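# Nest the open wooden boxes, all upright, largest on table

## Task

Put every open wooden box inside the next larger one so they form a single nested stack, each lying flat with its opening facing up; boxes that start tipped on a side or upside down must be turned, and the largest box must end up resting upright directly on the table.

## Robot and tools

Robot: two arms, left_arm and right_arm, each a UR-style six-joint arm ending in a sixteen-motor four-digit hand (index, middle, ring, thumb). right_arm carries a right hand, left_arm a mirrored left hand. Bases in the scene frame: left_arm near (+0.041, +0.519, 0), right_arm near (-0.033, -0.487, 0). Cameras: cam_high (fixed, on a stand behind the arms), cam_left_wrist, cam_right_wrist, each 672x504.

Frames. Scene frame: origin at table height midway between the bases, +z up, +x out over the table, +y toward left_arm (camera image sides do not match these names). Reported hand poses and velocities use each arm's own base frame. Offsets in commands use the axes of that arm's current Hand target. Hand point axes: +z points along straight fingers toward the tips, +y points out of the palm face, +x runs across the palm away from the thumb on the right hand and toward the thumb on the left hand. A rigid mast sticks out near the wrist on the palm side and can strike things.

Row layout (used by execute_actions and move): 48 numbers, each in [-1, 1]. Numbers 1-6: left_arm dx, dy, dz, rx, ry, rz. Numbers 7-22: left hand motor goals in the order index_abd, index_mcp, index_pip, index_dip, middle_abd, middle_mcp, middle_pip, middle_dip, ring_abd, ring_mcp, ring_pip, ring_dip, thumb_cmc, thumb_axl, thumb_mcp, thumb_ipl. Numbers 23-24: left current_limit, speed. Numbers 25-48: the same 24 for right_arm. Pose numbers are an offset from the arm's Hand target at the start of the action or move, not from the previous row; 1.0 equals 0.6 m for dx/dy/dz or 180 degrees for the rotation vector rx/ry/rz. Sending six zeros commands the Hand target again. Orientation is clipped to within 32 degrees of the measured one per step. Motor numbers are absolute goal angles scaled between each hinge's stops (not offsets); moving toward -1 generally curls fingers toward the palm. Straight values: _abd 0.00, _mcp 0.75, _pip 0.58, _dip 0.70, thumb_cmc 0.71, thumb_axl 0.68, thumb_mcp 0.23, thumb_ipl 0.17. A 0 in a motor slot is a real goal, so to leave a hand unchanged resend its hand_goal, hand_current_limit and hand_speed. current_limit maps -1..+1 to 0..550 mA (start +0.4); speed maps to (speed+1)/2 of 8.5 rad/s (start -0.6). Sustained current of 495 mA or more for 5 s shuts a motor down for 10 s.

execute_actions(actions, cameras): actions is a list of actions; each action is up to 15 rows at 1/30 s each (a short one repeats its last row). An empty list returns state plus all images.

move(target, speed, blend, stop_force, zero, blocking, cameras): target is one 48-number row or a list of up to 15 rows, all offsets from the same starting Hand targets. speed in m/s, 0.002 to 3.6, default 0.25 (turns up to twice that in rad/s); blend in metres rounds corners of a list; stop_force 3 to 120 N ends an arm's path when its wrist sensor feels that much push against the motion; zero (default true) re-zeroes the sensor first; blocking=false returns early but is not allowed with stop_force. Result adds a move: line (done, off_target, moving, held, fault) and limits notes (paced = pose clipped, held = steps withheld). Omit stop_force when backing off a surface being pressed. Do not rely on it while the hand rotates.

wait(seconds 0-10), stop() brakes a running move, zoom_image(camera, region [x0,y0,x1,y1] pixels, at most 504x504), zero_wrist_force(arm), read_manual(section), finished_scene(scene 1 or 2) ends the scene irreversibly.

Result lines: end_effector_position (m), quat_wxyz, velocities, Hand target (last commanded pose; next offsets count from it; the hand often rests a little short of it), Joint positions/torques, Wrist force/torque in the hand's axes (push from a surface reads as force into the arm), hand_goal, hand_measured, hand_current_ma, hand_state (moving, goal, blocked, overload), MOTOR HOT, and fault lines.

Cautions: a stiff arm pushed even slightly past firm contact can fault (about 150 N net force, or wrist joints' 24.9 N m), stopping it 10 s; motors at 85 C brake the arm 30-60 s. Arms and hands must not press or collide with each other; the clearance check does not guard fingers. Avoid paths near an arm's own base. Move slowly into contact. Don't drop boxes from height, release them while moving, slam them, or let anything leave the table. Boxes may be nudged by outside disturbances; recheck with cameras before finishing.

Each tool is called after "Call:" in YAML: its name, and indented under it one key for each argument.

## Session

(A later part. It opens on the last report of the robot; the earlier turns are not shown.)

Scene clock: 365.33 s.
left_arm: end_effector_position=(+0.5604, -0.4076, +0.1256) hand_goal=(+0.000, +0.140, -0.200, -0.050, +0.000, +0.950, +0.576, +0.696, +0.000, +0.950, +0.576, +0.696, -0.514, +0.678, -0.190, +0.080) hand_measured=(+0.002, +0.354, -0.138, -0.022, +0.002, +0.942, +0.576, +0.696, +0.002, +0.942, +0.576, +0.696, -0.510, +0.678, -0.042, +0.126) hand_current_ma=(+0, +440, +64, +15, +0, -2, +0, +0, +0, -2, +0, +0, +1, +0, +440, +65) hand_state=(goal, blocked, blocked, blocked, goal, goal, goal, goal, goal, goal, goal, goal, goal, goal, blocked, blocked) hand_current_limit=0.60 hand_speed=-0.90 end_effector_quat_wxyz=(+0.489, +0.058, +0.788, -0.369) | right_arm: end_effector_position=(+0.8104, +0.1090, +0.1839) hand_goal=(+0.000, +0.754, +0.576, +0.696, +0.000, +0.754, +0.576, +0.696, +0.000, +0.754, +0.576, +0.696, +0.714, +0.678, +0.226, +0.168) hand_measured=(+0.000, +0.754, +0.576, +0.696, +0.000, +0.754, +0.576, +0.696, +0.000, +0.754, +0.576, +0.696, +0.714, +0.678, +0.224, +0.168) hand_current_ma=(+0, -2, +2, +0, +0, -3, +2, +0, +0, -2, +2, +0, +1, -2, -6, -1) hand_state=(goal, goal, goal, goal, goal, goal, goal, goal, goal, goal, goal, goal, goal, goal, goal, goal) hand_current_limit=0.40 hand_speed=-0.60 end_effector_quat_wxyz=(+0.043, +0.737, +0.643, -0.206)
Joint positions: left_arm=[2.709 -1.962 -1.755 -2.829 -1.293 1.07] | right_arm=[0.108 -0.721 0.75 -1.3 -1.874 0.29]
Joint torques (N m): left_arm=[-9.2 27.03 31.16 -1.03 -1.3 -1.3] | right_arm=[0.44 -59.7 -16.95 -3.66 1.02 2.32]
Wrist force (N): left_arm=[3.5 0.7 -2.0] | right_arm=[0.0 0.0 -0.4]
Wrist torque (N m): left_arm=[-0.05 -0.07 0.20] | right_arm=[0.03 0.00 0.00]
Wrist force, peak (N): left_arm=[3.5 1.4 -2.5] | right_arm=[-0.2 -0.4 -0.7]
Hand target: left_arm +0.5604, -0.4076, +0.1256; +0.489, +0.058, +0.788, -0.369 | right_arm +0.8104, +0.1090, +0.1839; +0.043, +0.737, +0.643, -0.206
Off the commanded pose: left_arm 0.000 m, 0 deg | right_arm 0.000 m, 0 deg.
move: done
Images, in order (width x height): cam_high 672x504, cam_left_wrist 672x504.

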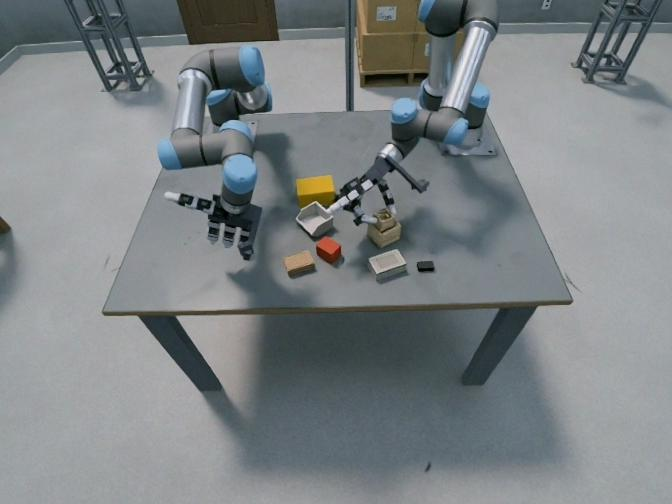

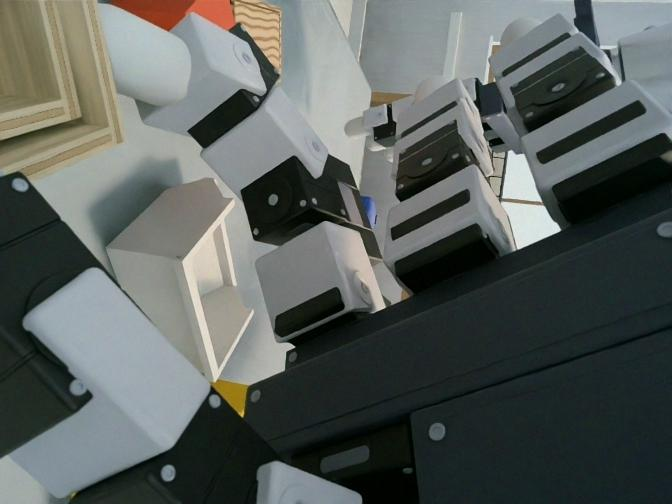

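Call:
move:
  target: [-0.0014,0.0019,0.0009,0,0,0,0,0.14,-0.2,-0.05,0,0.95,0.576,0.696,0,0.95,0.576,0.696,-0.514,0.678,-0.19,0.08,0.6,-0.9,0,0,0,0,0,0,0,0.754,0.576,0.696,0,0.754,0.576,0.696,0,0.754,0.576,0.696,0.714,0.678,0.226,0.168,0.4,-0.6]
  speed: 0.05

Call:
move:
  target: [0.0164,0.0104,0.0048,0,0,0,0,0.14,-0.2,-0.05,0,0.95,0.576,0.696,0,0.95,0.576,0.696,-0.514,0.678,-0.19,0.08,0.6,-0.9,0,0,0,0,0,0,0,0.754,0.576,0.696,0,0.754,0.576,0.696,0,0.754,0.576,0.696,0.714,0.678,0.226,0.168,0.4,-0.6]
  speed: 0.01
  stop_force: 3
  cameras: ["cam_left_wrist","cam_high"]

Call:
zoom_image:
  camera: "cam_high"
  region: [364, 205, 404, 250]

Call:
zoom_image:
  camera: "cam_left_wrist"
  region: [0, 0, 200, 200]

Scene clock: 371.37 s.
left_arm: end_effector_position=(+0.5617, -0.4069, +0.1255) hand_goal=(+0.000, +0.140, -0.200, -0.050, +0.000, +0.950, +0.576, +0.696, +0.000, +0.950, +0.576, +0.696, -0.514, +0.678, -0.190, +0.080) hand_measured=(+0.002, +0.354, -0.138, -0.022, +0.002, +0.942, +0.576, +0.696, +0.002, +0.942, +0.576, +0.696, -0.510, +0.678, -0.042, +0.126) hand_current_ma=(+0, +440, +64, +15, +0, -2, +0, +0, +0, -2, +0, +0, +1, +0, +440, +65) hand_state=(goal, blocked, blocked, blocked, goal, goal, goal, goal, goal, goal, goal, goal, goal, goal, blocked, blocked) hand_current_limit=0.60 hand_speed=-0.90 end_effector_quat_wxyz=(+0.489, +0.058, +0.788, -0.369) | right_arm: end_effector_position=(+0.8104, +0.1090, +0.1839) hand_goal=(+0.000, +0.754, +0.576, +0.696, +0.000, +0.754, +0.576, +0.696, +0.000, +0.754, +0.576, +0.696, +0.714, +0.678, +0.226, +0.168) hand_measured=(+0.000, +0.754, +0.576, +0.696, +0.000, +0.754, +0.576, +0.696, +0.000, +0.754, +0.576, +0.696, +0.714, +0.678, +0.224, +0.168) hand_current_ma=(+0, -2, +2, +0, +0, -3, +2, +0, +0, -2, +2, +0, +1, -2, -6, -1) hand_state=(goal, goal, goal, goal, goal, goal, goal, goal, goal, goal, goal, goal, goal, goal, goal, goal) hand_current_limit=0.40 hand_speed=-0.60 end_effector_quat_wxyz=(+0.043, +0.737, +0.643, -0.206)
Joint positions: left_arm=[2.711 -1.963 -1.753 -2.83 -1.29 1.071] | right_arm=[0.108 -0.721 0.75 -1.3 -1.874 0.29]
Joint torques (N m): left_arm=[5.16 26.71 31.95 -1.08 1.4 1.4] | right_arm=[-0.63 -60.67 -17.08 -3.57 1.01 2.27]
Wrist force (N): left_arm=[3.4 1.0 -2.0] | right_arm=[-0.1 -0.2 0.1]
Wrist torque (N m): left_arm=[-0.02 -0.06 0.12] | right_arm=[-0.02 0.00 -0.01]
Wrist force, peak (N): left_arm=[3.9 0.9 -2.1] | right_arm=[-0.2 -0.2 -0.9]
Hand target: left_arm +0.5618, -0.4069, +0.1255; +0.489, +0.058, +0.788, -0.369 | right_arm +0.8104, +0.1090, +0.1839; +0.043, +0.737, +0.643, -0.206
Off the commanded pose: left_arm 0.000 m, 0 deg | right_arm 0.000 m, 0 deg.
move: done

Scene clock: 373.37 s.
left_arm: end_effector_position=(+0.5617, -0.4069, +0.1180) hand_goal=(+0.000, +0.140, -0.200, -0.050, +0.000, +0.950, +0.576, +0.696, +0.000, +0.950, +0.576, +0.696, -0.514, +0.678, -0.190, +0.080) hand_measured=(-0.008, +0.354, -0.138, -0.032, +0.002, +0.942, +0.576, +0.696, +0.002, +0.942, +0.576, +0.696, -0.512, +0.678, -0.042, +0.126) hand_current_ma=(-1, +440, +64, +7, +0, -2, +0, +0, +0, -2, +0, +0, +0, +0, +440, +65) hand_state=(goal, blocked, blocked, goal, goal, goal, goal, goal, goal, goal, goal, goal, goal, goal, blocked, blocked) hand_current_limit=0.60 hand_speed=-0.90 end_effector_quat_wxyz=(+0.489, +0.058, +0.788, -0.369) | right_arm: end_effector_position=(+0.8104, +0.1090, +0.1839) hand_goal=(+0.000, +0.754, +0.576, +0.696, +0.000, +0.754, +0.576, +0.696, +0.000, +0.754, +0.576, +0.696, +0.714, +0.678, +0.226, +0.168) hand_measured=(+0.000, +0.754, +0.576, +0.696, +0.000, +0.754, +0.576, +0.696, +0.000, +0.754, +0.576, +0.696, +0.714, +0.678, +0.224, +0.168) hand_current_ma=(+0, -2, +2, +0, +0, -3, +2, +0, +0, -2, +2, +0, +1, -2, -6, -1) hand_state=(goal, goal, goal, goal, goal, goal, goal, goal, goal, goal, goal, goal, goal, goal, goal, goal) hand_current_limit=0.40 hand_speed=-0.60 end_effector_quat_wxyz=(+0.043, +0.737, +0.643, -0.206)
Joint positions: left_arm=[2.711 -1.973 -1.761 -2.811 -1.29 1.071] | right_arm=[0.108 -0.721 0.75 -1.3 -1.874 0.29]
Joint torques (N m): left_arm=[-6.13 52.96 30.39 -0.97 1.48 0.48] | right_arm=[-0.2 -59.74 -18.15 -3.74 0.89 2.33]
Wrist force (N): left_arm=[2.2 0.8 -2.0] | right_arm=[0.0 -0.2 -0.4]
Wrist torque (N m): left_arm=[-0.04 -0.06 0.14] | right_arm=[0.02 0.01 0.00]
Wrist force, peak (N): left_arm=[3.7 0.9 -2.0] | right_arm=[-0.1 -0.3 -0.7]
Hand target: left_arm +0.5617, -0.4069, +0.1180; +0.489, +0.058, +0.788, -0.369 (not the last commanded pose) | right_arm +0.8104, +0.1090, +0.1839; +0.043, +0.737, +0.643, -0.206
Off the commanded pose: left_arm 0.004 m, 0 deg | right_arm 0.000 m, 0 deg.
move: contact (left_arm)
Images, in order (width x height): cam_high 672x504, cam_left_wrist 672x504.

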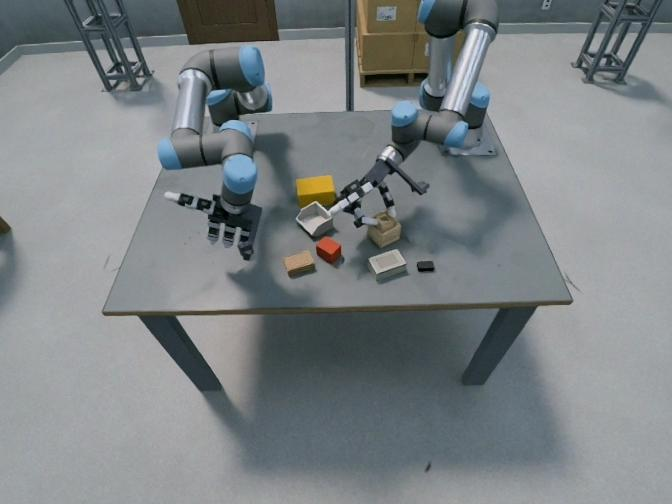

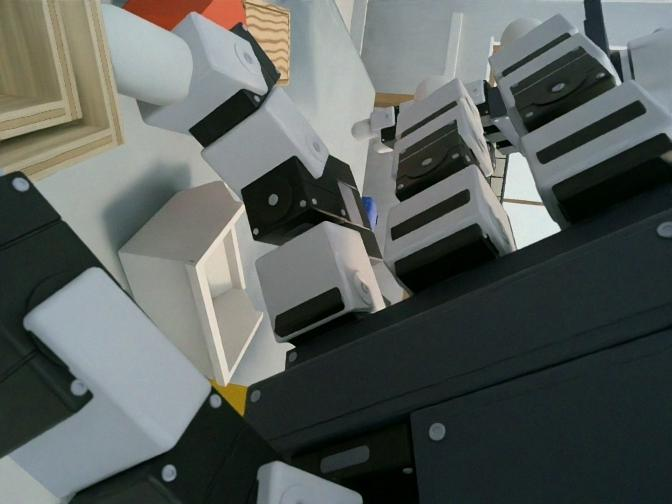

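Scaled by 11.200.

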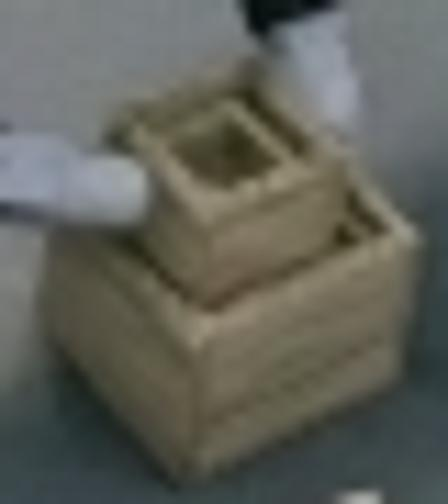

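Scaled by 2.520.

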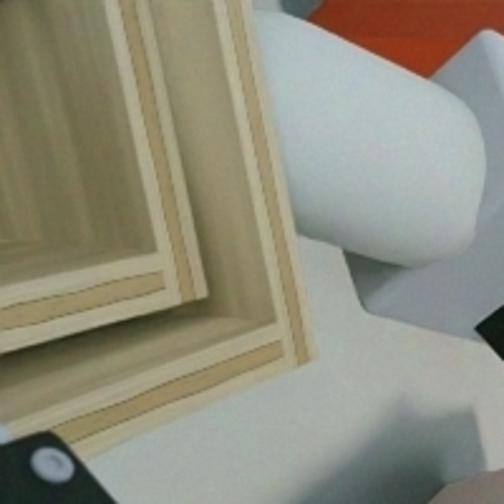

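Call:
move:
  target:
    - [-0.0041,-0.0026,-0.0012,0,0,0,0,0.14,-0.2,-0.05,0,0.95,0.576,0.696,0,0.95,0.576,0.696,-0.514,0.678,-0.19,0.08,0.6,-0.9,0,0,0,0,0,0,0,0.754,0.576,0.696,0,0.754,0.576,0.696,0,0.754,0.576,0.696,0.714,0.678,0.226,0.168,0.4,-0.6]
    - [-0.0041,-0.0005,-0.0057,0,0,0,0,0.14,-0.2,-0.05,0,0.95,0.576,0.696,0,0.95,0.576,0.696,-0.514,0.678,-0.19,0.08,0.6,-0.9,0,0,0,0,0,0,0,0.754,0.576,0.696,0,0.754,0.576,0.696,0,0.754,0.576,0.696,0.714,0.678,0.226,0.168,0.4,-0.6]
  speed: 0.03

Call:
move:
  target: [0.0164,0.0104,0.0048,0,0,0,0,0.14,-0.2,-0.05,0,0.95,0.576,0.696,0,0.95,0.576,0.696,-0.514,0.678,-0.19,0.08,0.6,-0.9,0,0,0,0,0,0,0,0.754,0.576,0.696,0,0.754,0.576,0.696,0,0.754,0.576,0.696,0.714,0.678,0.226,0.168,0.4,-0.6]
  speed: 0.01
  stop_force: 3
  cameras: ["cam_left_wrist","cam_high"]

Call:
zoom_image:
  camera: "cam_high"
  region: [364, 205, 404, 250]

Call:
zoom_image:
  camera: "cam_left_wrist"
  region: [0, 0, 200, 200]

Scene clock: 376.17 s.
left_arm: end_effector_position=(+0.5604, -0.4043, +0.1210) hand_goal=(+0.000, +0.140, -0.200, -0.050, +0.000, +0.950, +0.576, +0.696, +0.000, +0.950, +0.576, +0.696, -0.514, +0.678, -0.190, +0.080) hand_measured=(+0.000, +0.354, -0.138, -0.032, +0.002, +0.942, +0.576, +0.696, +0.002, +0.942, +0.576, +0.696, -0.512, +0.678, -0.042, +0.126) hand_current_ma=(+0, +440, +64, +7, +0, -2, +0, +0, +0, -2, +0, +0, +0, +0, +440, +65) hand_state=(goal, blocked, blocked, goal, goal, goal, goal, goal, goal, goal, goal, goal, goal, goal, blocked, blocked) hand_current_limit=0.60 hand_speed=-0.90 end_effector_quat_wxyz=(+0.489, +0.058, +0.788, -0.369) | right_arm: end_effector_position=(+0.8104, +0.1090, +0.1839) hand_goal=(+0.000, +0.754, +0.576, +0.696, +0.000, +0.754, +0.576, +0.696, +0.000, +0.754, +0.576, +0.696, +0.714, +0.678, +0.226, +0.168) hand_measured=(+0.000, +0.754, +0.576, +0.696, +0.000, +0.754, +0.576, +0.696, +0.000, +0.754, +0.576, +0.696, +0.714, +0.678, +0.224, +0.168) hand_current_ma=(+0, -2, +2, +0, +0, -3, +2, +0, +0, -2, +2, +0, +1, -2, -6, -1) hand_state=(goal, goal, goal, goal, goal, goal, goal, goal, goal, goal, goal, goal, goal, goal, goal, goal) hand_current_limit=0.40 hand_speed=-0.60 end_effector_quat_wxyz=(+0.043, +0.737, +0.643, -0.206)
Joint positions: left_arm=[2.715 -1.963 -1.766 -2.816 -1.287 1.072] | right_arm=[0.108 -0.721 0.75 -1.3 -1.874 0.29]
Joint torques (N m): left_arm=[7.41 52.93 6.93 3.86 1.58 1.4] | right_arm=[-0.04 -60.14 -17.84 -3.57 0.91 2.34]
Wrist force (N): left_arm=[3.7 0.7 -2.0] | right_arm=[-0.1 0.1 -0.4]
Wrist torque (N m): left_arm=[-0.05 -0.10 0.03] | right_arm=[0.04 0.02 -0.01]
Wrist force, peak (N): left_arm=[4.1 0.7 -2.2] | right_arm=[0.1 -0.4 -0.8]
Hand target: left_arm +0.5603, -0.4043, +0.1210; +0.489, +0.058, +0.788, -0.369 | right_arm +0.8104, +0.1090, +0.1839; +0.043, +0.737, +0.643, -0.206
Off the commanded pose: left_arm 0.000 m, 0 deg | right_arm 0.000 m, 0 deg.
move: done

Scene clock: 377.73 s.
left_arm: end_effector_position=(+0.5603, -0.4043, +0.1174) hand_goal=(+0.000, +0.140, -0.200, -0.050, +0.000, +0.950, +0.576, +0.696, +0.000, +0.950, +0.576, +0.696, -0.514, +0.678, -0.190, +0.080) hand_measured=(-0.002, +0.354, -0.138, -0.042, +0.002, +0.942, +0.576, +0.696, +0.002, +0.942, +0.576, +0.696, -0.512, +0.678, -0.042, +0.126) hand_current_ma=(+0, +440, +64, +1, +0, -2, +0, +0, +0, -2, +0, +0, +0, +0, +440, +65) hand_state=(goal, blocked, blocked, goal, goal, goal, goal, goal, goal, goal, goal, goal, goal, goal, blocked, blocked) hand_current_limit=0.60 hand_speed=-0.90 end_effector_quat_wxyz=(+0.489, +0.058, +0.788, -0.369) | right_arm: end_effector_position=(+0.8104, +0.1090, +0.1839) hand_goal=(+0.000, +0.754, +0.576, +0.696, +0.000, +0.754, +0.576, +0.696, +0.000, +0.754, +0.576, +0.696, +0.714, +0.678, +0.226, +0.168) hand_measured=(+0.000, +0.754, +0.576, +0.696, +0.000, +0.754, +0.576, +0.696, +0.000, +0.754, +0.576, +0.696, +0.714, +0.678, +0.224, +0.168) hand_current_ma=(+0, -2, +2, +0, +0, -3, +2, +0, +0, -2, +2, +0, +1, -2, -6, -1) hand_state=(goal, goal, goal, goal, goal, goal, goal, goal, goal, goal, goal, goal, goal, goal, goal, goal) hand_current_limit=0.40 hand_speed=-0.60 end_effector_quat_wxyz=(+0.043, +0.737, +0.643, -0.206)
Joint positions: left_arm=[2.715 -1.968 -1.77 -2.807 -1.287 1.072] | right_arm=[0.108 -0.721 0.75 -1.3 -1.874 0.29]
Joint torques (N m): left_arm=[6.24 50.89 31.55 -1.15 0.58 1.28] | right_arm=[-0.71 -59.97 -17.67 -3.66 0.92 2.29]
Wrist force (N): left_arm=[2.4 -0.2 -2.9] | right_arm=[-0.1 0.1 -0.3]
Wrist torque (N m): left_arm=[-0.07 -0.06 0.03] | right_arm=[0.03 0.02 -0.01]
Wrist force, peak (N): left_arm=[4.1 0.7 -1.8] | right_arm=[-0.5 -0.1 -0.7]
Hand target: left_arm +0.5603, -0.4043, +0.1174; +0.489, +0.058, +0.788, -0.369 (not the last commanded pose) | right_arm +0.8104, +0.1090, +0.1839; +0.043, +0.737, +0.643, -0.206
Off the commanded pose: left_arm 0.008 m, 0 deg | right_arm 0.000 m, 0 deg.
move: contact (left_arm)
Images, in order (width x height): cam_high 672x504, cam_left_wrist 672x504.

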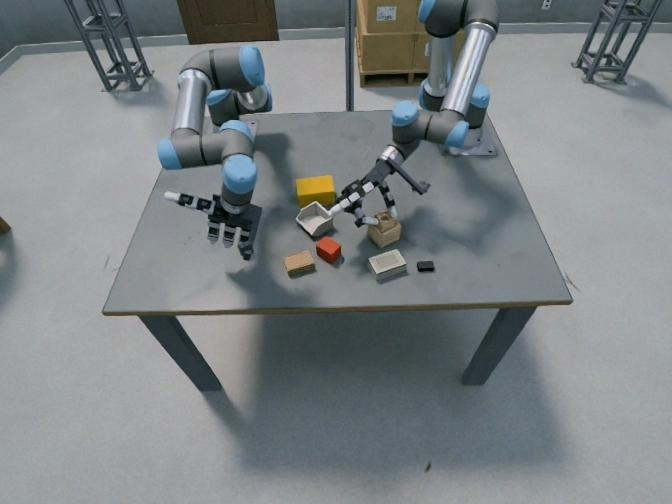

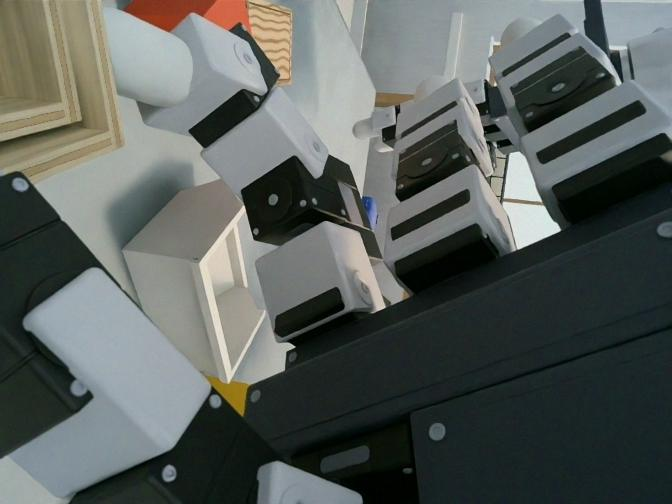

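Scaled by 11.200.

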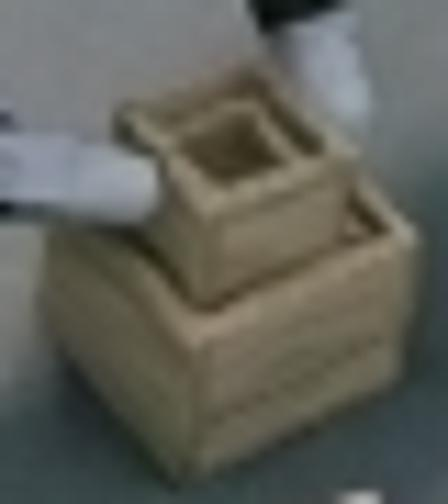

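Scaled by 2.520.

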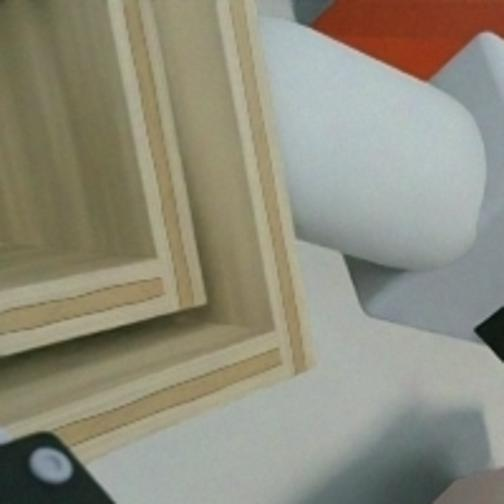

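Call:
move:
  target:
    - [-0.0055,-0.0035,-0.0016,0,0,0,0,0.14,-0.2,-0.05,0,0.95,0.576,0.696,0,0.95,0.576,0.696,-0.514,0.678,-0.19,0.08,0.6,-0.9,0,0,0,0,0,0,0,0.754,0.576,0.696,0,0.754,0.576,0.696,0,0.754,0.576,0.696,0.714,0.678,0.226,0.168,0.4,-0.6]
    - [-0.0093,-0.0003,0.0047,0,0,0,0,0.14,-0.2,-0.05,0,0.95,0.576,0.696,0,0.95,0.576,0.696,-0.514,0.678,-0.19,0.08,0.6,-0.9,0,0,0,0,0,0,0,0.754,0.576,0.696,0,0.754,0.576,0.696,0,0.754,0.576,0.696,0.714,0.678,0.226,0.168,0.4,-0.6]
  speed: 0.03

Call:
move:
  target: [0.0191,0.0121,0.0056,0,0,0,0,0.14,-0.2,-0.05,0,0.95,0.576,0.696,0,0.95,0.576,0.696,-0.514,0.678,-0.19,0.08,0.6,-0.9,0,0,0,0,0,0,0,0.754,0.576,0.696,0,0.754,0.576,0.696,0,0.754,0.576,0.696,0.714,0.678,0.226,0.168,0.4,-0.6]
  speed: 0.01
  stop_force: 3
  cameras: ["cam_left_wrist","cam_high"]

Call:
zoom_image:
  camera: "cam_high"
  region: [364, 205, 404, 250]

Call:
zoom_image:
  camera: "cam_left_wrist"
  region: [0, 0, 200, 200]

Scene clock: 387.20 s.
left_arm: end_effector_position=(+0.5651, -0.4047, +0.1214) hand_goal=(+0.000, +0.140, -0.200, -0.050, +0.000, +0.950, +0.576, +0.696, +0.000, +0.950, +0.576, +0.696, -0.514, +0.678, -0.190, +0.080) hand_measured=(+0.002, +0.354, -0.138, -0.036, +0.002, +0.942, +0.576, +0.696, +0.002, +0.942, +0.576, +0.696, -0.512, +0.678, -0.042, +0.126) hand_current_ma=(+0, +440, +64, +4, +0, -2, +0, +0, +0, -2, +0, +0, +0, +0, +440, +65) hand_state=(goal, blocked, blocked, goal, goal, goal, goal, goal, goal, goal, goal, goal, goal, goal, blocked, blocked) hand_current_limit=0.60 hand_speed=-0.90 end_effector_quat_wxyz=(+0.489, +0.058, +0.788, -0.369) | right_arm: end_effector_position=(+0.8104, +0.1090, +0.1839) hand_goal=(+0.000, +0.754, +0.576, +0.696, +0.000, +0.754, +0.576, +0.696, +0.000, +0.754, +0.576, +0.696, +0.714, +0.678, +0.226, +0.168) hand_measured=(+0.000, +0.754, +0.576, +0.696, +0.000, +0.754, +0.576, +0.696, +0.000, +0.754, +0.576, +0.696, +0.714, +0.678, +0.224, +0.168) hand_current_ma=(+0, -2, +2, +0, +0, -3, +2, +0, +0, -2, +2, +0, +1, -2, -6, -1) hand_state=(goal, goal, goal, goal, goal, goal, goal, goal, goal, goal, goal, goal, goal, goal, goal, goal) hand_current_limit=0.40 hand_speed=-0.60 end_effector_quat_wxyz=(+0.043, +0.737, +0.643, -0.206)
Joint positions: left_arm=[2.719 -1.971 -1.754 -2.821 -1.283 1.073] | right_arm=[0.108 -0.721 0.75 -1.3 -1.874 0.29]
Joint torques (N m): left_arm=[6.77 27.91 31.35 -0.91 1.47 1.36] | right_arm=[-0.34 -59.91 -17.74 -3.65 1 2.32]
Wrist force (N): left_arm=[3.7 0.5 -1.9] | right_arm=[0.1 0.0 -0.4]
Wrist torque (N m): left_arm=[-0.09 -0.10 0.03] | right_arm=[0.04 0.00 0.00]
Wrist force, peak (N): left_arm=[4.0 0.7 -2.3] | right_arm=[-0.1 -0.5 -0.7]
Hand target: left_arm +0.5652, -0.4047, +0.1214; +0.489, +0.058, +0.788, -0.369 | right_arm +0.8104, +0.1090, +0.1839; +0.043, +0.737, +0.643, -0.206
Off the commanded pose: left_arm 0.000 m, 0 deg | right_arm 0.000 m, 0 deg.
move: done

Scene clock: 388.77 s.
left_arm: end_effector_position=(+0.5652, -0.4047, +0.1180) hand_goal=(+0.000, +0.140, -0.200, -0.050, +0.000, +0.950, +0.576, +0.696, +0.000, +0.950, +0.576, +0.696, -0.514, +0.678, -0.190, +0.080) hand_measured=(+0.000, +0.354, -0.138, -0.038, +0.002, +0.942, +0.576, +0.696, +0.002, +0.942, +0.576, +0.696, -0.520, +0.676, -0.042, +0.126) hand_current_ma=(+0, +440, +64, +3, +0, -2, +0, +0, +0, -2, +0, +0, -1, +0, +440, +65) hand_state=(goal, blocked, blocked, goal, goal, goal, goal, goal, goal, goal, goal, goal, goal, goal, blocked, blocked) hand_current_limit=0.60 hand_speed=-0.90 end_effector_quat_wxyz=(+0.489, +0.058, +0.788, -0.369) | right_arm: end_effector_position=(+0.8104, +0.1090, +0.1839) hand_goal=(+0.000, +0.754, +0.576, +0.696, +0.000, +0.754, +0.576, +0.696, +0.000, +0.754, +0.576, +0.696, +0.714, +0.678, +0.226, +0.168) hand_measured=(+0.000, +0.754, +0.576, +0.696, +0.000, +0.754, +0.576, +0.696, +0.000, +0.754, +0.576, +0.696, +0.714, +0.678, +0.224, +0.168) hand_current_ma=(+0, -2, +2, +0, +0, -3, +2, +0, +0, -2, +2, +0, +1, -2, -6, -1) hand_state=(goal, goal, goal, goal, goal, goal, goal, goal, goal, goal, goal, goal, goal, goal, goal, goal) hand_current_limit=0.40 hand_speed=-0.60 end_effector_quat_wxyz=(+0.043, +0.737, +0.643, -0.206)
Joint positions: left_arm=[2.719 -1.975 -1.757 -2.813 -1.283 1.073] | right_arm=[0.108 -0.721 0.75 -1.3 -1.874 0.29]
Joint torques (N m): left_arm=[3.67 53.28 32.01 -0.44 0.51 1.17] | right_arm=[-0.52 -59.85 -17.12 -3.69 0.9 2.33]
Wrist force (N): left_arm=[3.4 1.1 -2.1] | right_arm=[-0.2 -0.2 -0.6]
Wrist torque (N m): left_arm=[0.00 -0.09 0.04] | right_arm=[0.03 0.05 -0.03]
Wrist force, peak (N): left_arm=[1.6 -3.1 -3.5] | right_arm=[-0.4 -0.3 -0.8]
Hand target: left_arm +0.5652, -0.4047, +0.1180; +0.489, +0.058, +0.788, -0.369 (not the last commanded pose) | right_arm +0.8104, +0.1090, +0.1839; +0.043, +0.737, +0.643, -0.206
Off the commanded pose: left_arm 0.011 m, 0 deg | right_arm 0.000 m, 0 deg.
move: contact (left_arm)
Images, in order (width x height): cam_high 672x504, cam_left_wrist 672x504.

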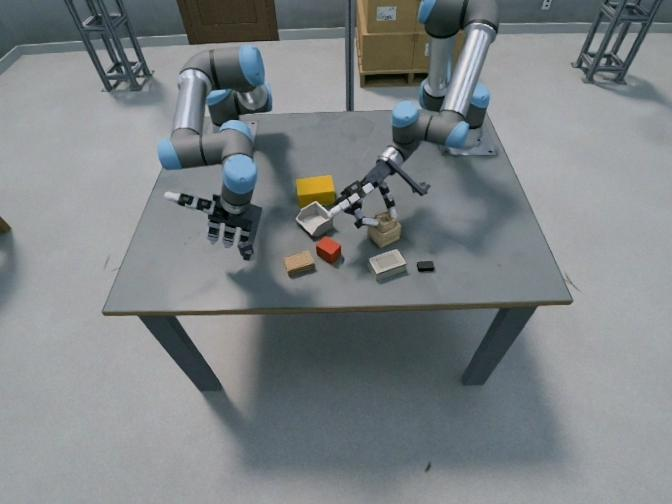

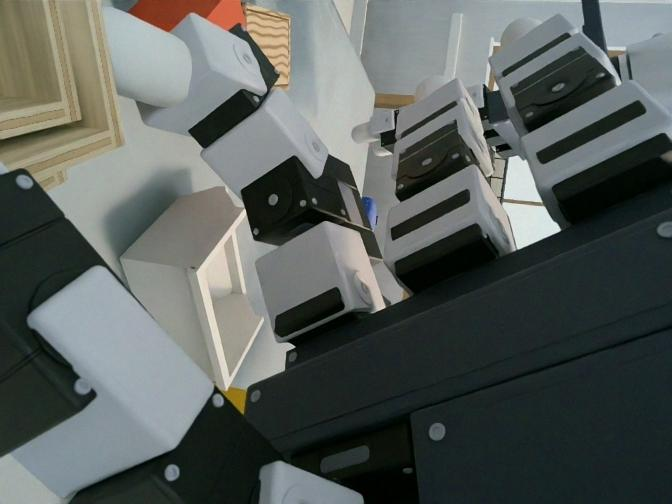

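Scaled by 11.200.

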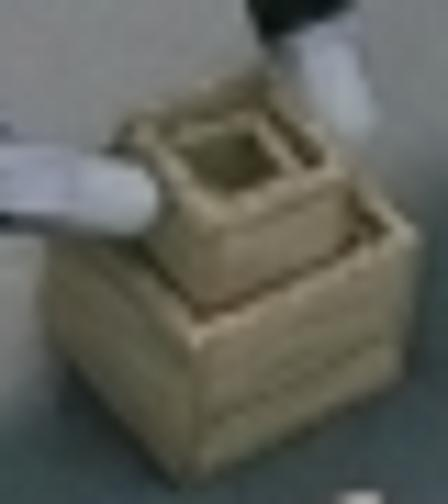

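Scaled by 2.520.

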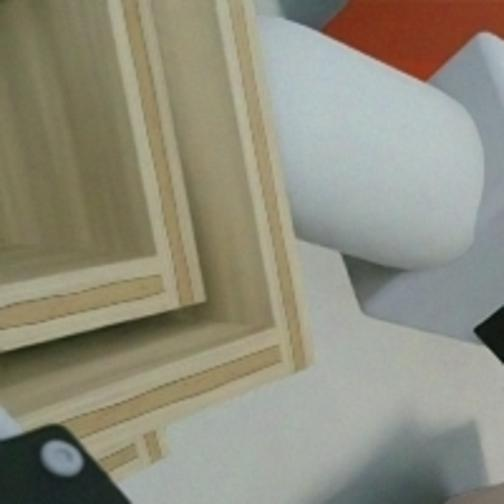

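Call:
move:
  target: [-0.0096,-0.0061,-0.0028,0,0,0,0,0.14,-0.2,-0.05,0,0.95,0.576,0.696,0,0.95,0.576,0.696,-0.514,0.678,-0.19,0.08,0.6,-0.9,0,0,0,0,0,0,0,0.754,0.576,0.696,0,0.754,0.576,0.696,0,0.754,0.576,0.696,0.714,0.678,0.226,0.168,0.4,-0.6]
  speed: 0.03
  cameras: ["cam_left_wrist","cam_high"]

Call:
zoom_image:
  camera: "cam_left_wrist"
  region: [0, 0, 200, 200]

Call:
zoom_image:
  camera: "cam_high"
  region: [364, 205, 404, 250]

Scene clock: 396.73 s.
left_arm: end_effector_position=(+0.5652, -0.4047, +0.1250) hand_goal=(+0.000, +0.140, -0.200, -0.050, +0.000, +0.950, +0.576, +0.696, +0.000, +0.950, +0.576, +0.696, -0.514, +0.678, -0.190, +0.080) hand_measured=(+0.002, +0.354, -0.138, -0.036, +0.002, +0.942, +0.576, +0.696, +0.002, +0.942, +0.576, +0.696, -0.512, +0.676, -0.042, +0.126) hand_current_ma=(+0, +440, +64, +4, +0, -2, +0, +0, +0, -2, +0, +0, +0, +0, +440, +65) hand_state=(goal, blocked, blocked, goal, goal, goal, goal, goal, goal, goal, goal, goal, goal, goal, blocked, blocked) hand_current_limit=0.60 hand_speed=-0.90 end_effector_quat_wxyz=(+0.489, +0.058, +0.788, -0.369) | right_arm: end_effector_position=(+0.8104, +0.1090, +0.1839) hand_goal=(+0.000, +0.754, +0.576, +0.696, +0.000, +0.754, +0.576, +0.696, +0.000, +0.754, +0.576, +0.696, +0.714, +0.678, +0.226, +0.168) hand_measured=(+0.000, +0.754, +0.576, +0.696, +0.000, +0.754, +0.576, +0.696, +0.000, +0.754, +0.576, +0.696, +0.714, +0.678, +0.224, +0.168) hand_current_ma=(+0, -2, +2, +0, +0, -3, +2, +0, +0, -2, +2, +0, +1, -2, -6, -1) hand_state=(goal, goal, goal, goal, goal, goal, goal, goal, goal, goal, goal, goal, goal, goal, goal, goal) hand_current_limit=0.40 hand_speed=-0.60 end_effector_quat_wxyz=(+0.043, +0.737, +0.643, -0.206)
Joint positions: left_arm=[2.719 -1.966 -1.75 -2.83 -1.283 1.073] | right_arm=[0.108 -0.721 0.75 -1.3 -1.874 0.29]
Joint torques (N m): left_arm=[6.36 53.67 30.5 -0.69 1.1 1.25] | right_arm=[0.2 -59.83 -16.9 -3.61 1.01 2.34]
Wrist force (N): left_arm=[3.8 0.7 -1.9] | right_arm=[-0.2 -0.2 -0.3]
Wrist torque (N m): left_arm=[-0.07 -0.11 0.04] | right_arm=[0.00 0.03 -0.02]
Wrist force, peak (N): left_arm=[4.0 0.9 -2.1] | right_arm=[0.1 -0.3 -0.8]
Hand target: left_arm +0.5652, -0.4047, +0.1251; +0.489, +0.058, +0.788, -0.369 | right_arm +0.8104, +0.1090, +0.1839; +0.043, +0.737, +0.643, -0.206
Off the commanded pose: left_arm 0.000 m, 0 deg | right_arm 0.000 m, 0 deg.
move: done
Images, in order (width x height): cam_high 672x504, cam_left_wrist 672x504.

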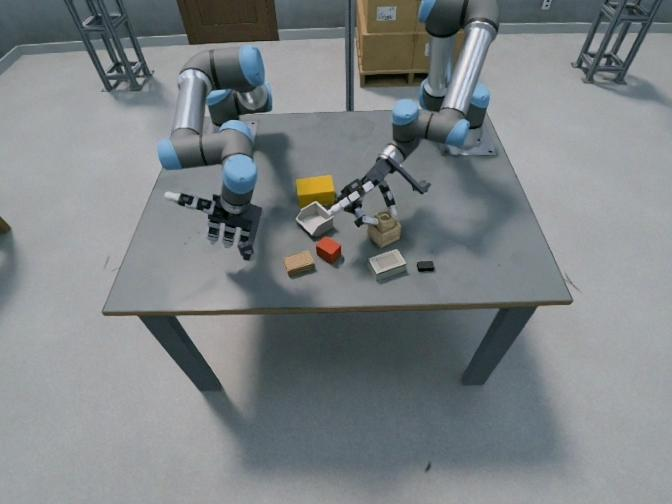

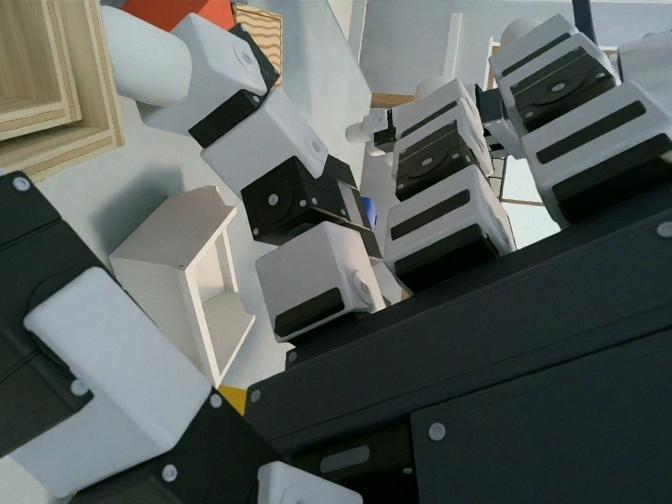

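Scaled by 2.520.

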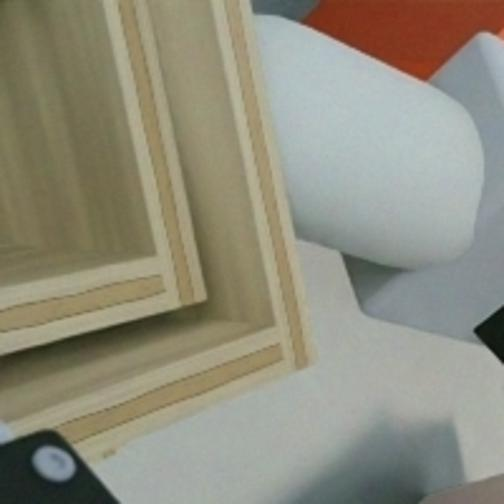

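Scaled by 11.200.

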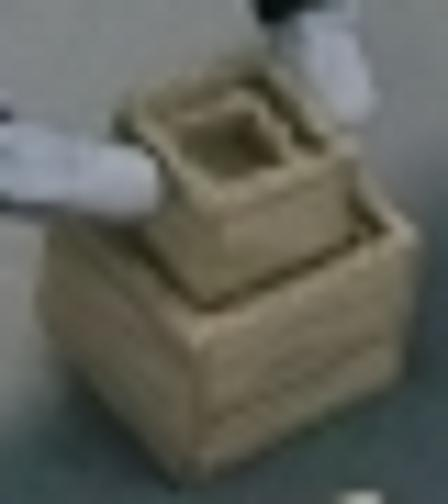

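Call:
move:
  target: [0.0028,-0.0008,0.002,-0.008,0.0103,0.0048,0,0.14,-0.2,-0.05,0,0.95,0.576,0.696,0,0.95,0.576,0.696,-0.514,0.678,-0.19,0.08,0.6,-0.9,0,0,0,0,0,0,0,0.754,0.576,0.696,0,0.754,0.576,0.696,0,0.754,0.576,0.696,0.714,0.678,0.226,0.168,0.4,-0.6]
  speed: 0.03

Call:
move:
  target: [0.0178,0.0113,0.0053,0,0,0,0,0.14,-0.2,-0.05,0,0.95,0.576,0.696,0,0.95,0.576,0.696,-0.514,0.678,-0.19,0.08,0.6,-0.9,0,0,0,0,0,0,0,0.754,0.576,0.696,0,0.754,0.576,0.696,0,0.754,0.576,0.696,0.714,0.678,0.226,0.168,0.4,-0.6]
  speed: 0.01
  stop_force: 3
  cameras: ["cam_left_wrist","cam_high"]

Call:
zoom_image:
  camera: "cam_high"
  region: [364, 205, 404, 250]

Call:
zoom_image:
  camera: "cam_left_wrist"
  region: [0, 0, 200, 200]

Scene clock: 401.80 s.
left_arm: end_effector_position=(+0.5650, -0.4063, +0.1236) hand_goal=(+0.000, +0.140, -0.200, -0.050, +0.000, +0.950, +0.576, +0.696, +0.000, +0.950, +0.576, +0.696, -0.514, +0.678, -0.190, +0.080) hand_measured=(+0.002, +0.354, -0.138, -0.036, +0.002, +0.942, +0.576, +0.696, +0.002, +0.942, +0.576, +0.696, -0.512, +0.676, -0.042, +0.126) hand_current_ma=(+0, +440, +64, +4, +0, -2, +0, +0, +0, -2, +0, +0, +0, +0, +440, +65) hand_state=(goal, blocked, blocked, goal, goal, goal, goal, goal, goal, goal, goal, goal, goal, goal, blocked, blocked) hand_current_limit=0.60 hand_speed=-0.90 end_effector_quat_wxyz=(+0.480, +0.063, +0.800, -0.355) | right_arm: end_effector_position=(+0.8104, +0.1090, +0.1839) hand_goal=(+0.000, +0.754, +0.576, +0.696, +0.000, +0.754, +0.576, +0.696, +0.000, +0.754, +0.576, +0.696, +0.714, +0.678, +0.226, +0.168) hand_measured=(+0.000, +0.754, +0.576, +0.696, +0.000, +0.754, +0.576, +0.696, +0.000, +0.754, +0.576, +0.696, +0.714, +0.678, +0.224, +0.168) hand_current_ma=(+0, -2, +2, +0, +0, -3, +2, +0, +0, -2, +2, +0, +1, -2, -6, -1) hand_state=(goal, goal, goal, goal, goal, goal, goal, goal, goal, goal, goal, goal, goal, goal, goal, goal) hand_current_limit=0.40 hand_speed=-0.60 end_effector_quat_wxyz=(+0.043, +0.737, +0.643, -0.206)
Joint positions: left_arm=[2.709 -1.98 -1.714 -2.893 -1.3 1.097] | right_arm=[0.108 -0.721 0.75 -1.3 -1.874 0.29]
Joint torques (N m): left_arm=[-8.85 27.81 32.82 -1.15 -1.15 1.25] | right_arm=[-0.61 -60.02 -17.63 -3.71 0.96 2.34]
Wrist force (N): left_arm=[3.3 0.6 -1.7] | right_arm=[-0.1 0.1 -0.6]
Wrist torque (N m): left_arm=[-0.08 -0.02 0.01] | right_arm=[0.07 0.02 -0.01]
Wrist force, peak (N): left_arm=[4.0 1.1 -2.1] | right_arm=[-0.3 -0.6 -0.7]
Hand target: left_arm +0.5650, -0.4063, +0.1236; +0.480, +0.063, +0.800, -0.355 | right_arm +0.8104, +0.1090, +0.1839; +0.043, +0.737, +0.643, -0.206
Off the commanded pose: left_arm 0.000 m, 0 deg | right_arm 0.000 m, 0 deg.
move: done

Scene clock: 403.63 s.
left_arm: end_effector_position=(+0.5649, -0.4060, +0.1173) hand_goal=(+0.000, +0.140, -0.200, -0.050, +0.000, +0.950, +0.576, +0.696, +0.000, +0.950, +0.576, +0.696, -0.514, +0.678, -0.190, +0.080) hand_measured=(-0.008, +0.354, -0.138, -0.040, +0.002, +0.942, +0.576, +0.696, +0.002, +0.942, +0.576, +0.696, -0.512, +0.676, -0.042, +0.126) hand_current_ma=(-1, +440, +64, +2, +0, -2, +0, +0, +0, -2, +0, +0, +0, +0, +440, +65) hand_state=(goal, blocked, blocked, goal, goal, goal, goal, goal, goal, goal, goal, goal, goal, goal, blocked, blocked) hand_current_limit=0.60 hand_speed=-0.90 end_effector_quat_wxyz=(+0.480, +0.063, +0.800, -0.355) | right_arm: end_effector_position=(+0.8104, +0.1090, +0.1839) hand_goal=(+0.000, +0.754, +0.576, +0.696, +0.000, +0.754, +0.576, +0.696, +0.000, +0.754, +0.576, +0.696, +0.714, +0.678, +0.226, +0.168) hand_measured=(+0.000, +0.754, +0.576, +0.696, +0.000, +0.754, +0.576, +0.696, +0.000, +0.754, +0.576, +0.696, +0.714, +0.678, +0.224, +0.168) hand_current_ma=(+0, -2, +2, +0, +0, -3, +2, +0, +0, -2, +2, +0, +1, -2, -6, -1) hand_state=(goal, goal, goal, goal, goal, goal, goal, goal, goal, goal, goal, goal, goal, goal, goal, goal) hand_current_limit=0.40 hand_speed=-0.60 end_effector_quat_wxyz=(+0.043, +0.737, +0.643, -0.206)
Joint positions: left_arm=[2.709 -1.988 -1.722 -2.877 -1.3 1.097] | right_arm=[0.108 -0.721 0.75 -1.3 -1.874 0.29]
Joint torques (N m): left_arm=[-4.31 53.04 30.93 -0.89 0.13 -0.03] | right_arm=[-0.63 -59.64 -17.83 -3.52 1.03 2.38]
Wrist force (N): left_arm=[2.0 -0.2 -2.6] | right_arm=[-0.1 0.0 -0.5]
Wrist torque (N m): left_arm=[-0.09 -0.04 0.03] | right_arm=[0.04 0.02 -0.01]
Wrist force, peak (N): left_arm=[3.6 1.0 -2.1] | right_arm=[-0.3 -0.1 -0.8]
Hand target: left_arm +0.5648, -0.4061, +0.1173; +0.480, +0.063, +0.800, -0.355 (not the last commanded pose) | right_arm +0.8104, +0.1090, +0.1839; +0.043, +0.737, +0.643, -0.206
Off the commanded pose: left_arm 0.007 m, 0 deg | right_arm 0.000 m, 0 deg.
move: contact (left_arm)
Images, in order (width x height): cam_high 672x504, cam_left_wrist 672x504.

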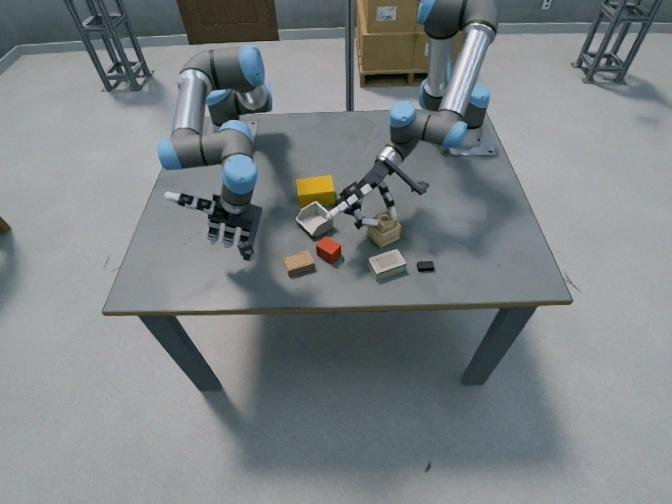

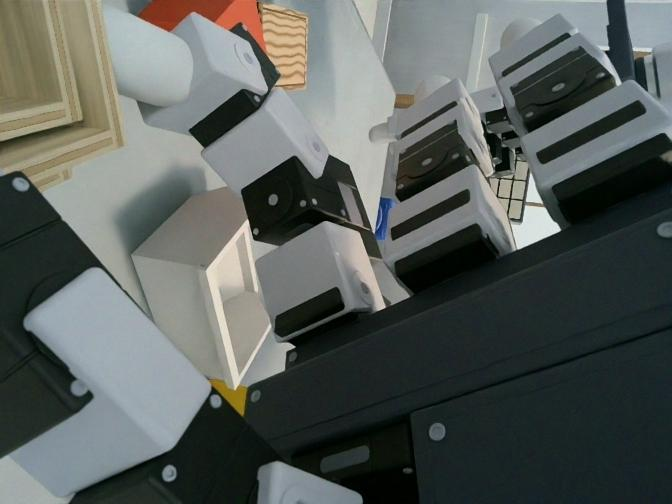

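Scaled by 11.200.

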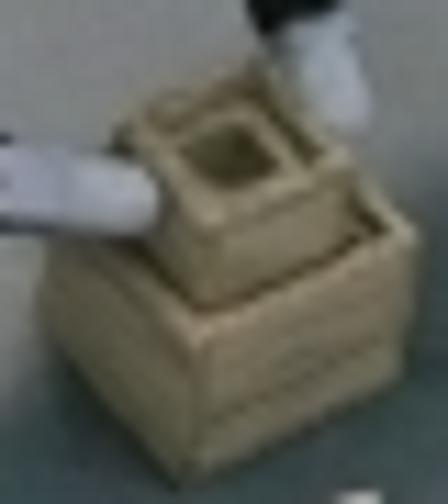

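Scaled by 2.520.

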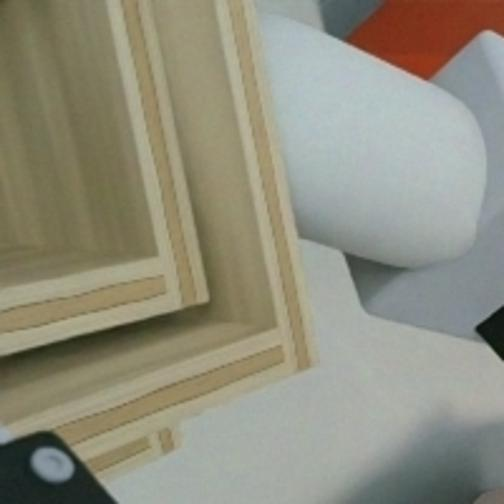

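Call:
move:
  target:
    - [-0.0042,-0.0025,-0.0014,0,0,0,0,0.14,-0.2,-0.05,0,0.95,0.576,0.696,0,0.95,0.576,0.696,-0.514,0.678,-0.19,0.08,0.6,-0.9,0,0,0,0,0,0,0,0.754,0.576,0.696,0,0.754,0.576,0.696,0,0.754,0.576,0.696,0.714,0.678,0.226,0.168,0.4,-0.6]
    - [-0.003,-0.0025,-0.0042,0,0,0,0,0.14,-0.2,-0.05,0,0.95,0.576,0.696,0,0.95,0.576,0.696,-0.514,0.678,-0.19,0.08,0.6,-0.9,0,0,0,0,0,0,0,0.754,0.576,0.696,0,0.754,0.576,0.696,0,0.754,0.576,0.696,0.714,0.678,0.226,0.168,0.4,-0.6]
  speed: 0.03

Call:
move:
  target: [0.0178,0.0109,0.0061,0,0,0,0,0.14,-0.2,-0.05,0,0.95,0.576,0.696,0,0.95,0.576,0.696,-0.514,0.678,-0.19,0.08,0.6,-0.9,0,0,0,0,0,0,0,0.754,0.576,0.696,0,0.754,0.576,0.696,0,0.754,0.576,0.696,0.714,0.678,0.226,0.168,0.4,-0.6]
  speed: 0.01
  stop_force: 3
  cameras: ["cam_left_wrist","cam_high"]

Call:
zoom_image:
  camera: "cam_high"
  region: [364, 205, 404, 250]

Call:
zoom_image:
  camera: "cam_left_wrist"
  region: [0, 0, 200, 200]

Scene clock: 407.07 s.
left_arm: end_effector_position=(+0.5633, -0.4052, +0.1203) hand_goal=(+0.000, +0.140, -0.200, -0.050, +0.000, +0.950, +0.576, +0.696, +0.000, +0.950, +0.576, +0.696, -0.514, +0.678, -0.190, +0.080) hand_measured=(+0.002, +0.354, -0.138, -0.036, +0.002, +0.942, +0.576, +0.696, +0.002, +0.942, +0.576, +0.696, -0.512, +0.676, -0.042, +0.126) hand_current_ma=(+0, +440, +64, +4, +0, -2, +0, +0, +0, -2, +0, +0, +0, +0, +440, +65) hand_state=(goal, blocked, blocked, goal, goal, goal, goal, goal, goal, goal, goal, goal, goal, goal, blocked, blocked) hand_current_limit=0.60 hand_speed=-0.90 end_effector_quat_wxyz=(+0.480, +0.063, +0.800, -0.355) | right_arm: end_effector_position=(+0.8104, +0.1090, +0.1839) hand_goal=(+0.000, +0.754, +0.576, +0.696, +0.000, +0.754, +0.576, +0.696, +0.000, +0.754, +0.576, +0.696, +0.714, +0.678, +0.226, +0.168) hand_measured=(+0.000, +0.754, +0.576, +0.696, +0.000, +0.754, +0.576, +0.696, +0.000, +0.754, +0.576, +0.696, +0.714, +0.678, +0.224, +0.168) hand_current_ma=(+0, -2, +2, +0, +0, -3, +2, +0, +0, -2, +2, +0, +1, -2, -6, -1) hand_state=(goal, goal, goal, goal, goal, goal, goal, goal, goal, goal, goal, goal, goal, goal, goal, goal) hand_current_limit=0.40 hand_speed=-0.60 end_effector_quat_wxyz=(+0.043, +0.737, +0.643, -0.206)
Joint positions: left_arm=[2.709 -1.98 -1.724 -2.883 -1.299 1.097] | right_arm=[0.108 -0.721 0.75 -1.3 -1.874 0.29]
Joint torques (N m): left_arm=[6.53 54.28 4.03 3.8 1.54 1.12] | right_arm=[0.07 -59.46 -17.83 -3.54 1.11 2.33]
Wrist force (N): left_arm=[3.4 0.5 -1.6] | right_arm=[0.0 -0.1 -0.5]
Wrist torque (N m): left_arm=[-0.09 -0.03 0.02] | right_arm=[0.03 0.02 -0.01]
Wrist force, peak (N): left_arm=[3.5 0.7 -2.0] | right_arm=[-0.5 0.0 -0.8]
Hand target: left_arm +0.5633, -0.4052, +0.1203; +0.480, +0.063, +0.800, -0.355 | right_arm +0.8104, +0.1090, +0.1839; +0.043, +0.737, +0.643, -0.206
Off the commanded pose: left_arm 0.000 m, 0 deg | right_arm 0.000 m, 0 deg.
move: done

Scene clock: 408.57 s.
left_arm: end_effector_position=(+0.5633, -0.4052, +0.1173) hand_goal=(+0.000, +0.140, -0.200, -0.050, +0.000, +0.950, +0.576, +0.696, +0.000, +0.950, +0.576, +0.696, -0.514, +0.678, -0.190, +0.080) hand_measured=(-0.006, +0.354, -0.138, -0.042, +0.002, +0.942, +0.576, +0.696, +0.002, +0.942, +0.576, +0.696, -0.512, +0.676, -0.042, +0.126) hand_current_ma=(-1, +440, +64, +2, +0, -2, +0, +0, +0, -2, +0, +0, +0, +0, +440, +65) hand_state=(goal, blocked, blocked, goal, goal, goal, goal, goal, goal, goal, goal, goal, goal, goal, blocked, blocked) hand_current_limit=0.60 hand_speed=-0.90 end_effector_quat_wxyz=(+0.480, +0.063, +0.800, -0.355) | right_arm: end_effector_position=(+0.8104, +0.1090, +0.1839) hand_goal=(+0.000, +0.754, +0.576, +0.696, +0.000, +0.754, +0.576, +0.696, +0.000, +0.754, +0.576, +0.696, +0.714, +0.678, +0.226, +0.168) hand_measured=(+0.000, +0.754, +0.576, +0.696, +0.000, +0.754, +0.576, +0.696, +0.000, +0.754, +0.576, +0.696, +0.714, +0.678, +0.224, +0.168) hand_current_ma=(+0, -2, +2, +0, +0, -3, +2, +0, +0, -2, +2, +0, +1, -2, -6, -1) hand_state=(goal, goal, goal, goal, goal, goal, goal, goal, goal, goal, goal, goal, goal, goal, goal, goal) hand_current_limit=0.40 hand_speed=-0.60 end_effector_quat_wxyz=(+0.043, +0.737, +0.643, -0.206)
Joint positions: left_arm=[2.709 -1.984 -1.727 -2.875 -1.299 1.097] | right_arm=[0.108 -0.721 0.75 -1.3 -1.874 0.29]
Joint torques (N m): left_arm=[4.17 52.84 32.1 -1.17 0.72 0.56] | right_arm=[-0.39 -59.99 -17.38 -3.63 0.89 2.41]
Wrist force (N): left_arm=[1.7 -0.3 -2.5] | right_arm=[-0.3 -0.2 -0.5]
Wrist torque (N m): left_arm=[-0.12 -0.02 0.03] | right_arm=[0.02 0.04 -0.03]
Wrist force, peak (N): left_arm=[3.7 0.8 -1.9] | right_arm=[-0.1 -0.3 -0.7]
Hand target: left_arm +0.5633, -0.4052, +0.1173; +0.480, +0.063, +0.800, -0.355 (not the last commanded pose) | right_arm +0.8104, +0.1090, +0.1839; +0.043, +0.737, +0.643, -0.206
Off the commanded pose: left_arm 0.010 m, 0 deg | right_arm 0.000 m, 0 deg.
move: contact (left_arm)
Images, in order (width x height): cam_high 672x504, cam_left_wrist 672x504.

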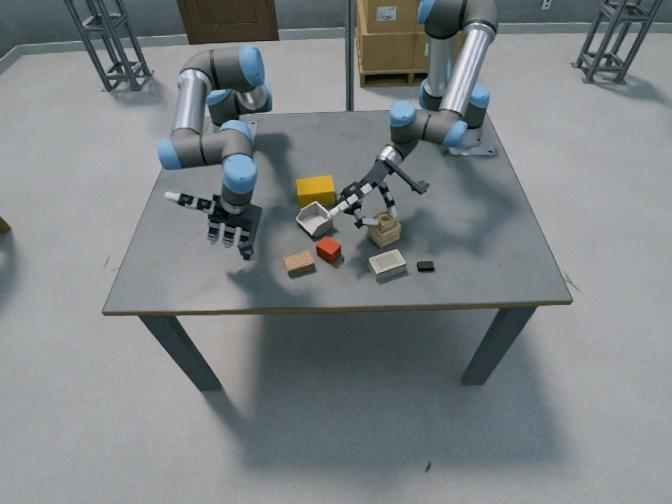

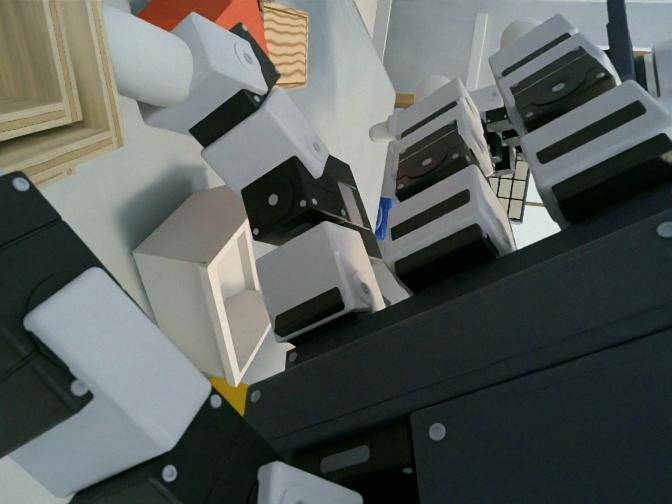

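Scaled by 11.200.

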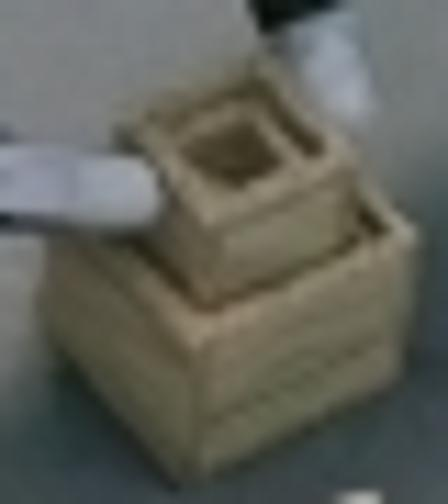

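Scaled by 2.520.

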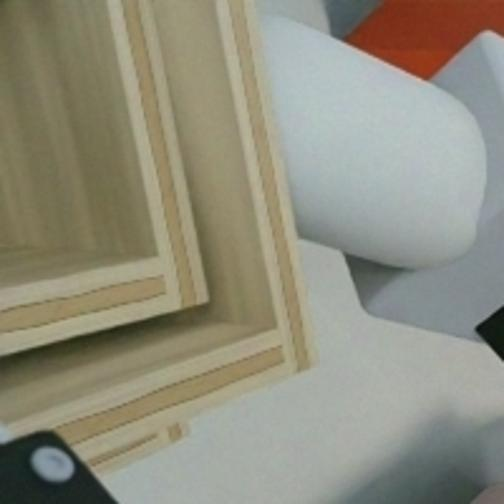

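Call:
zoom_image:
  camera: "cam_left_wrist"
  region: [50, 90, 140, 180]

Scaled by 5.600.

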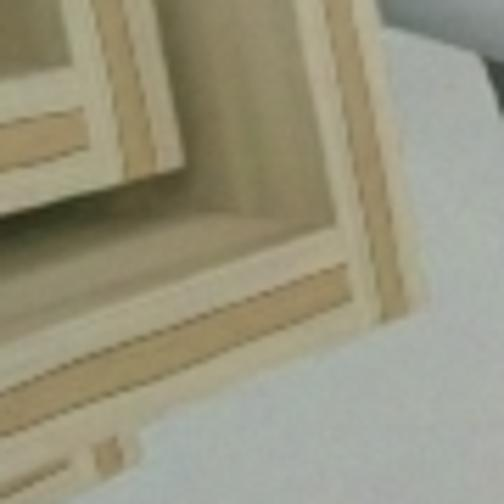

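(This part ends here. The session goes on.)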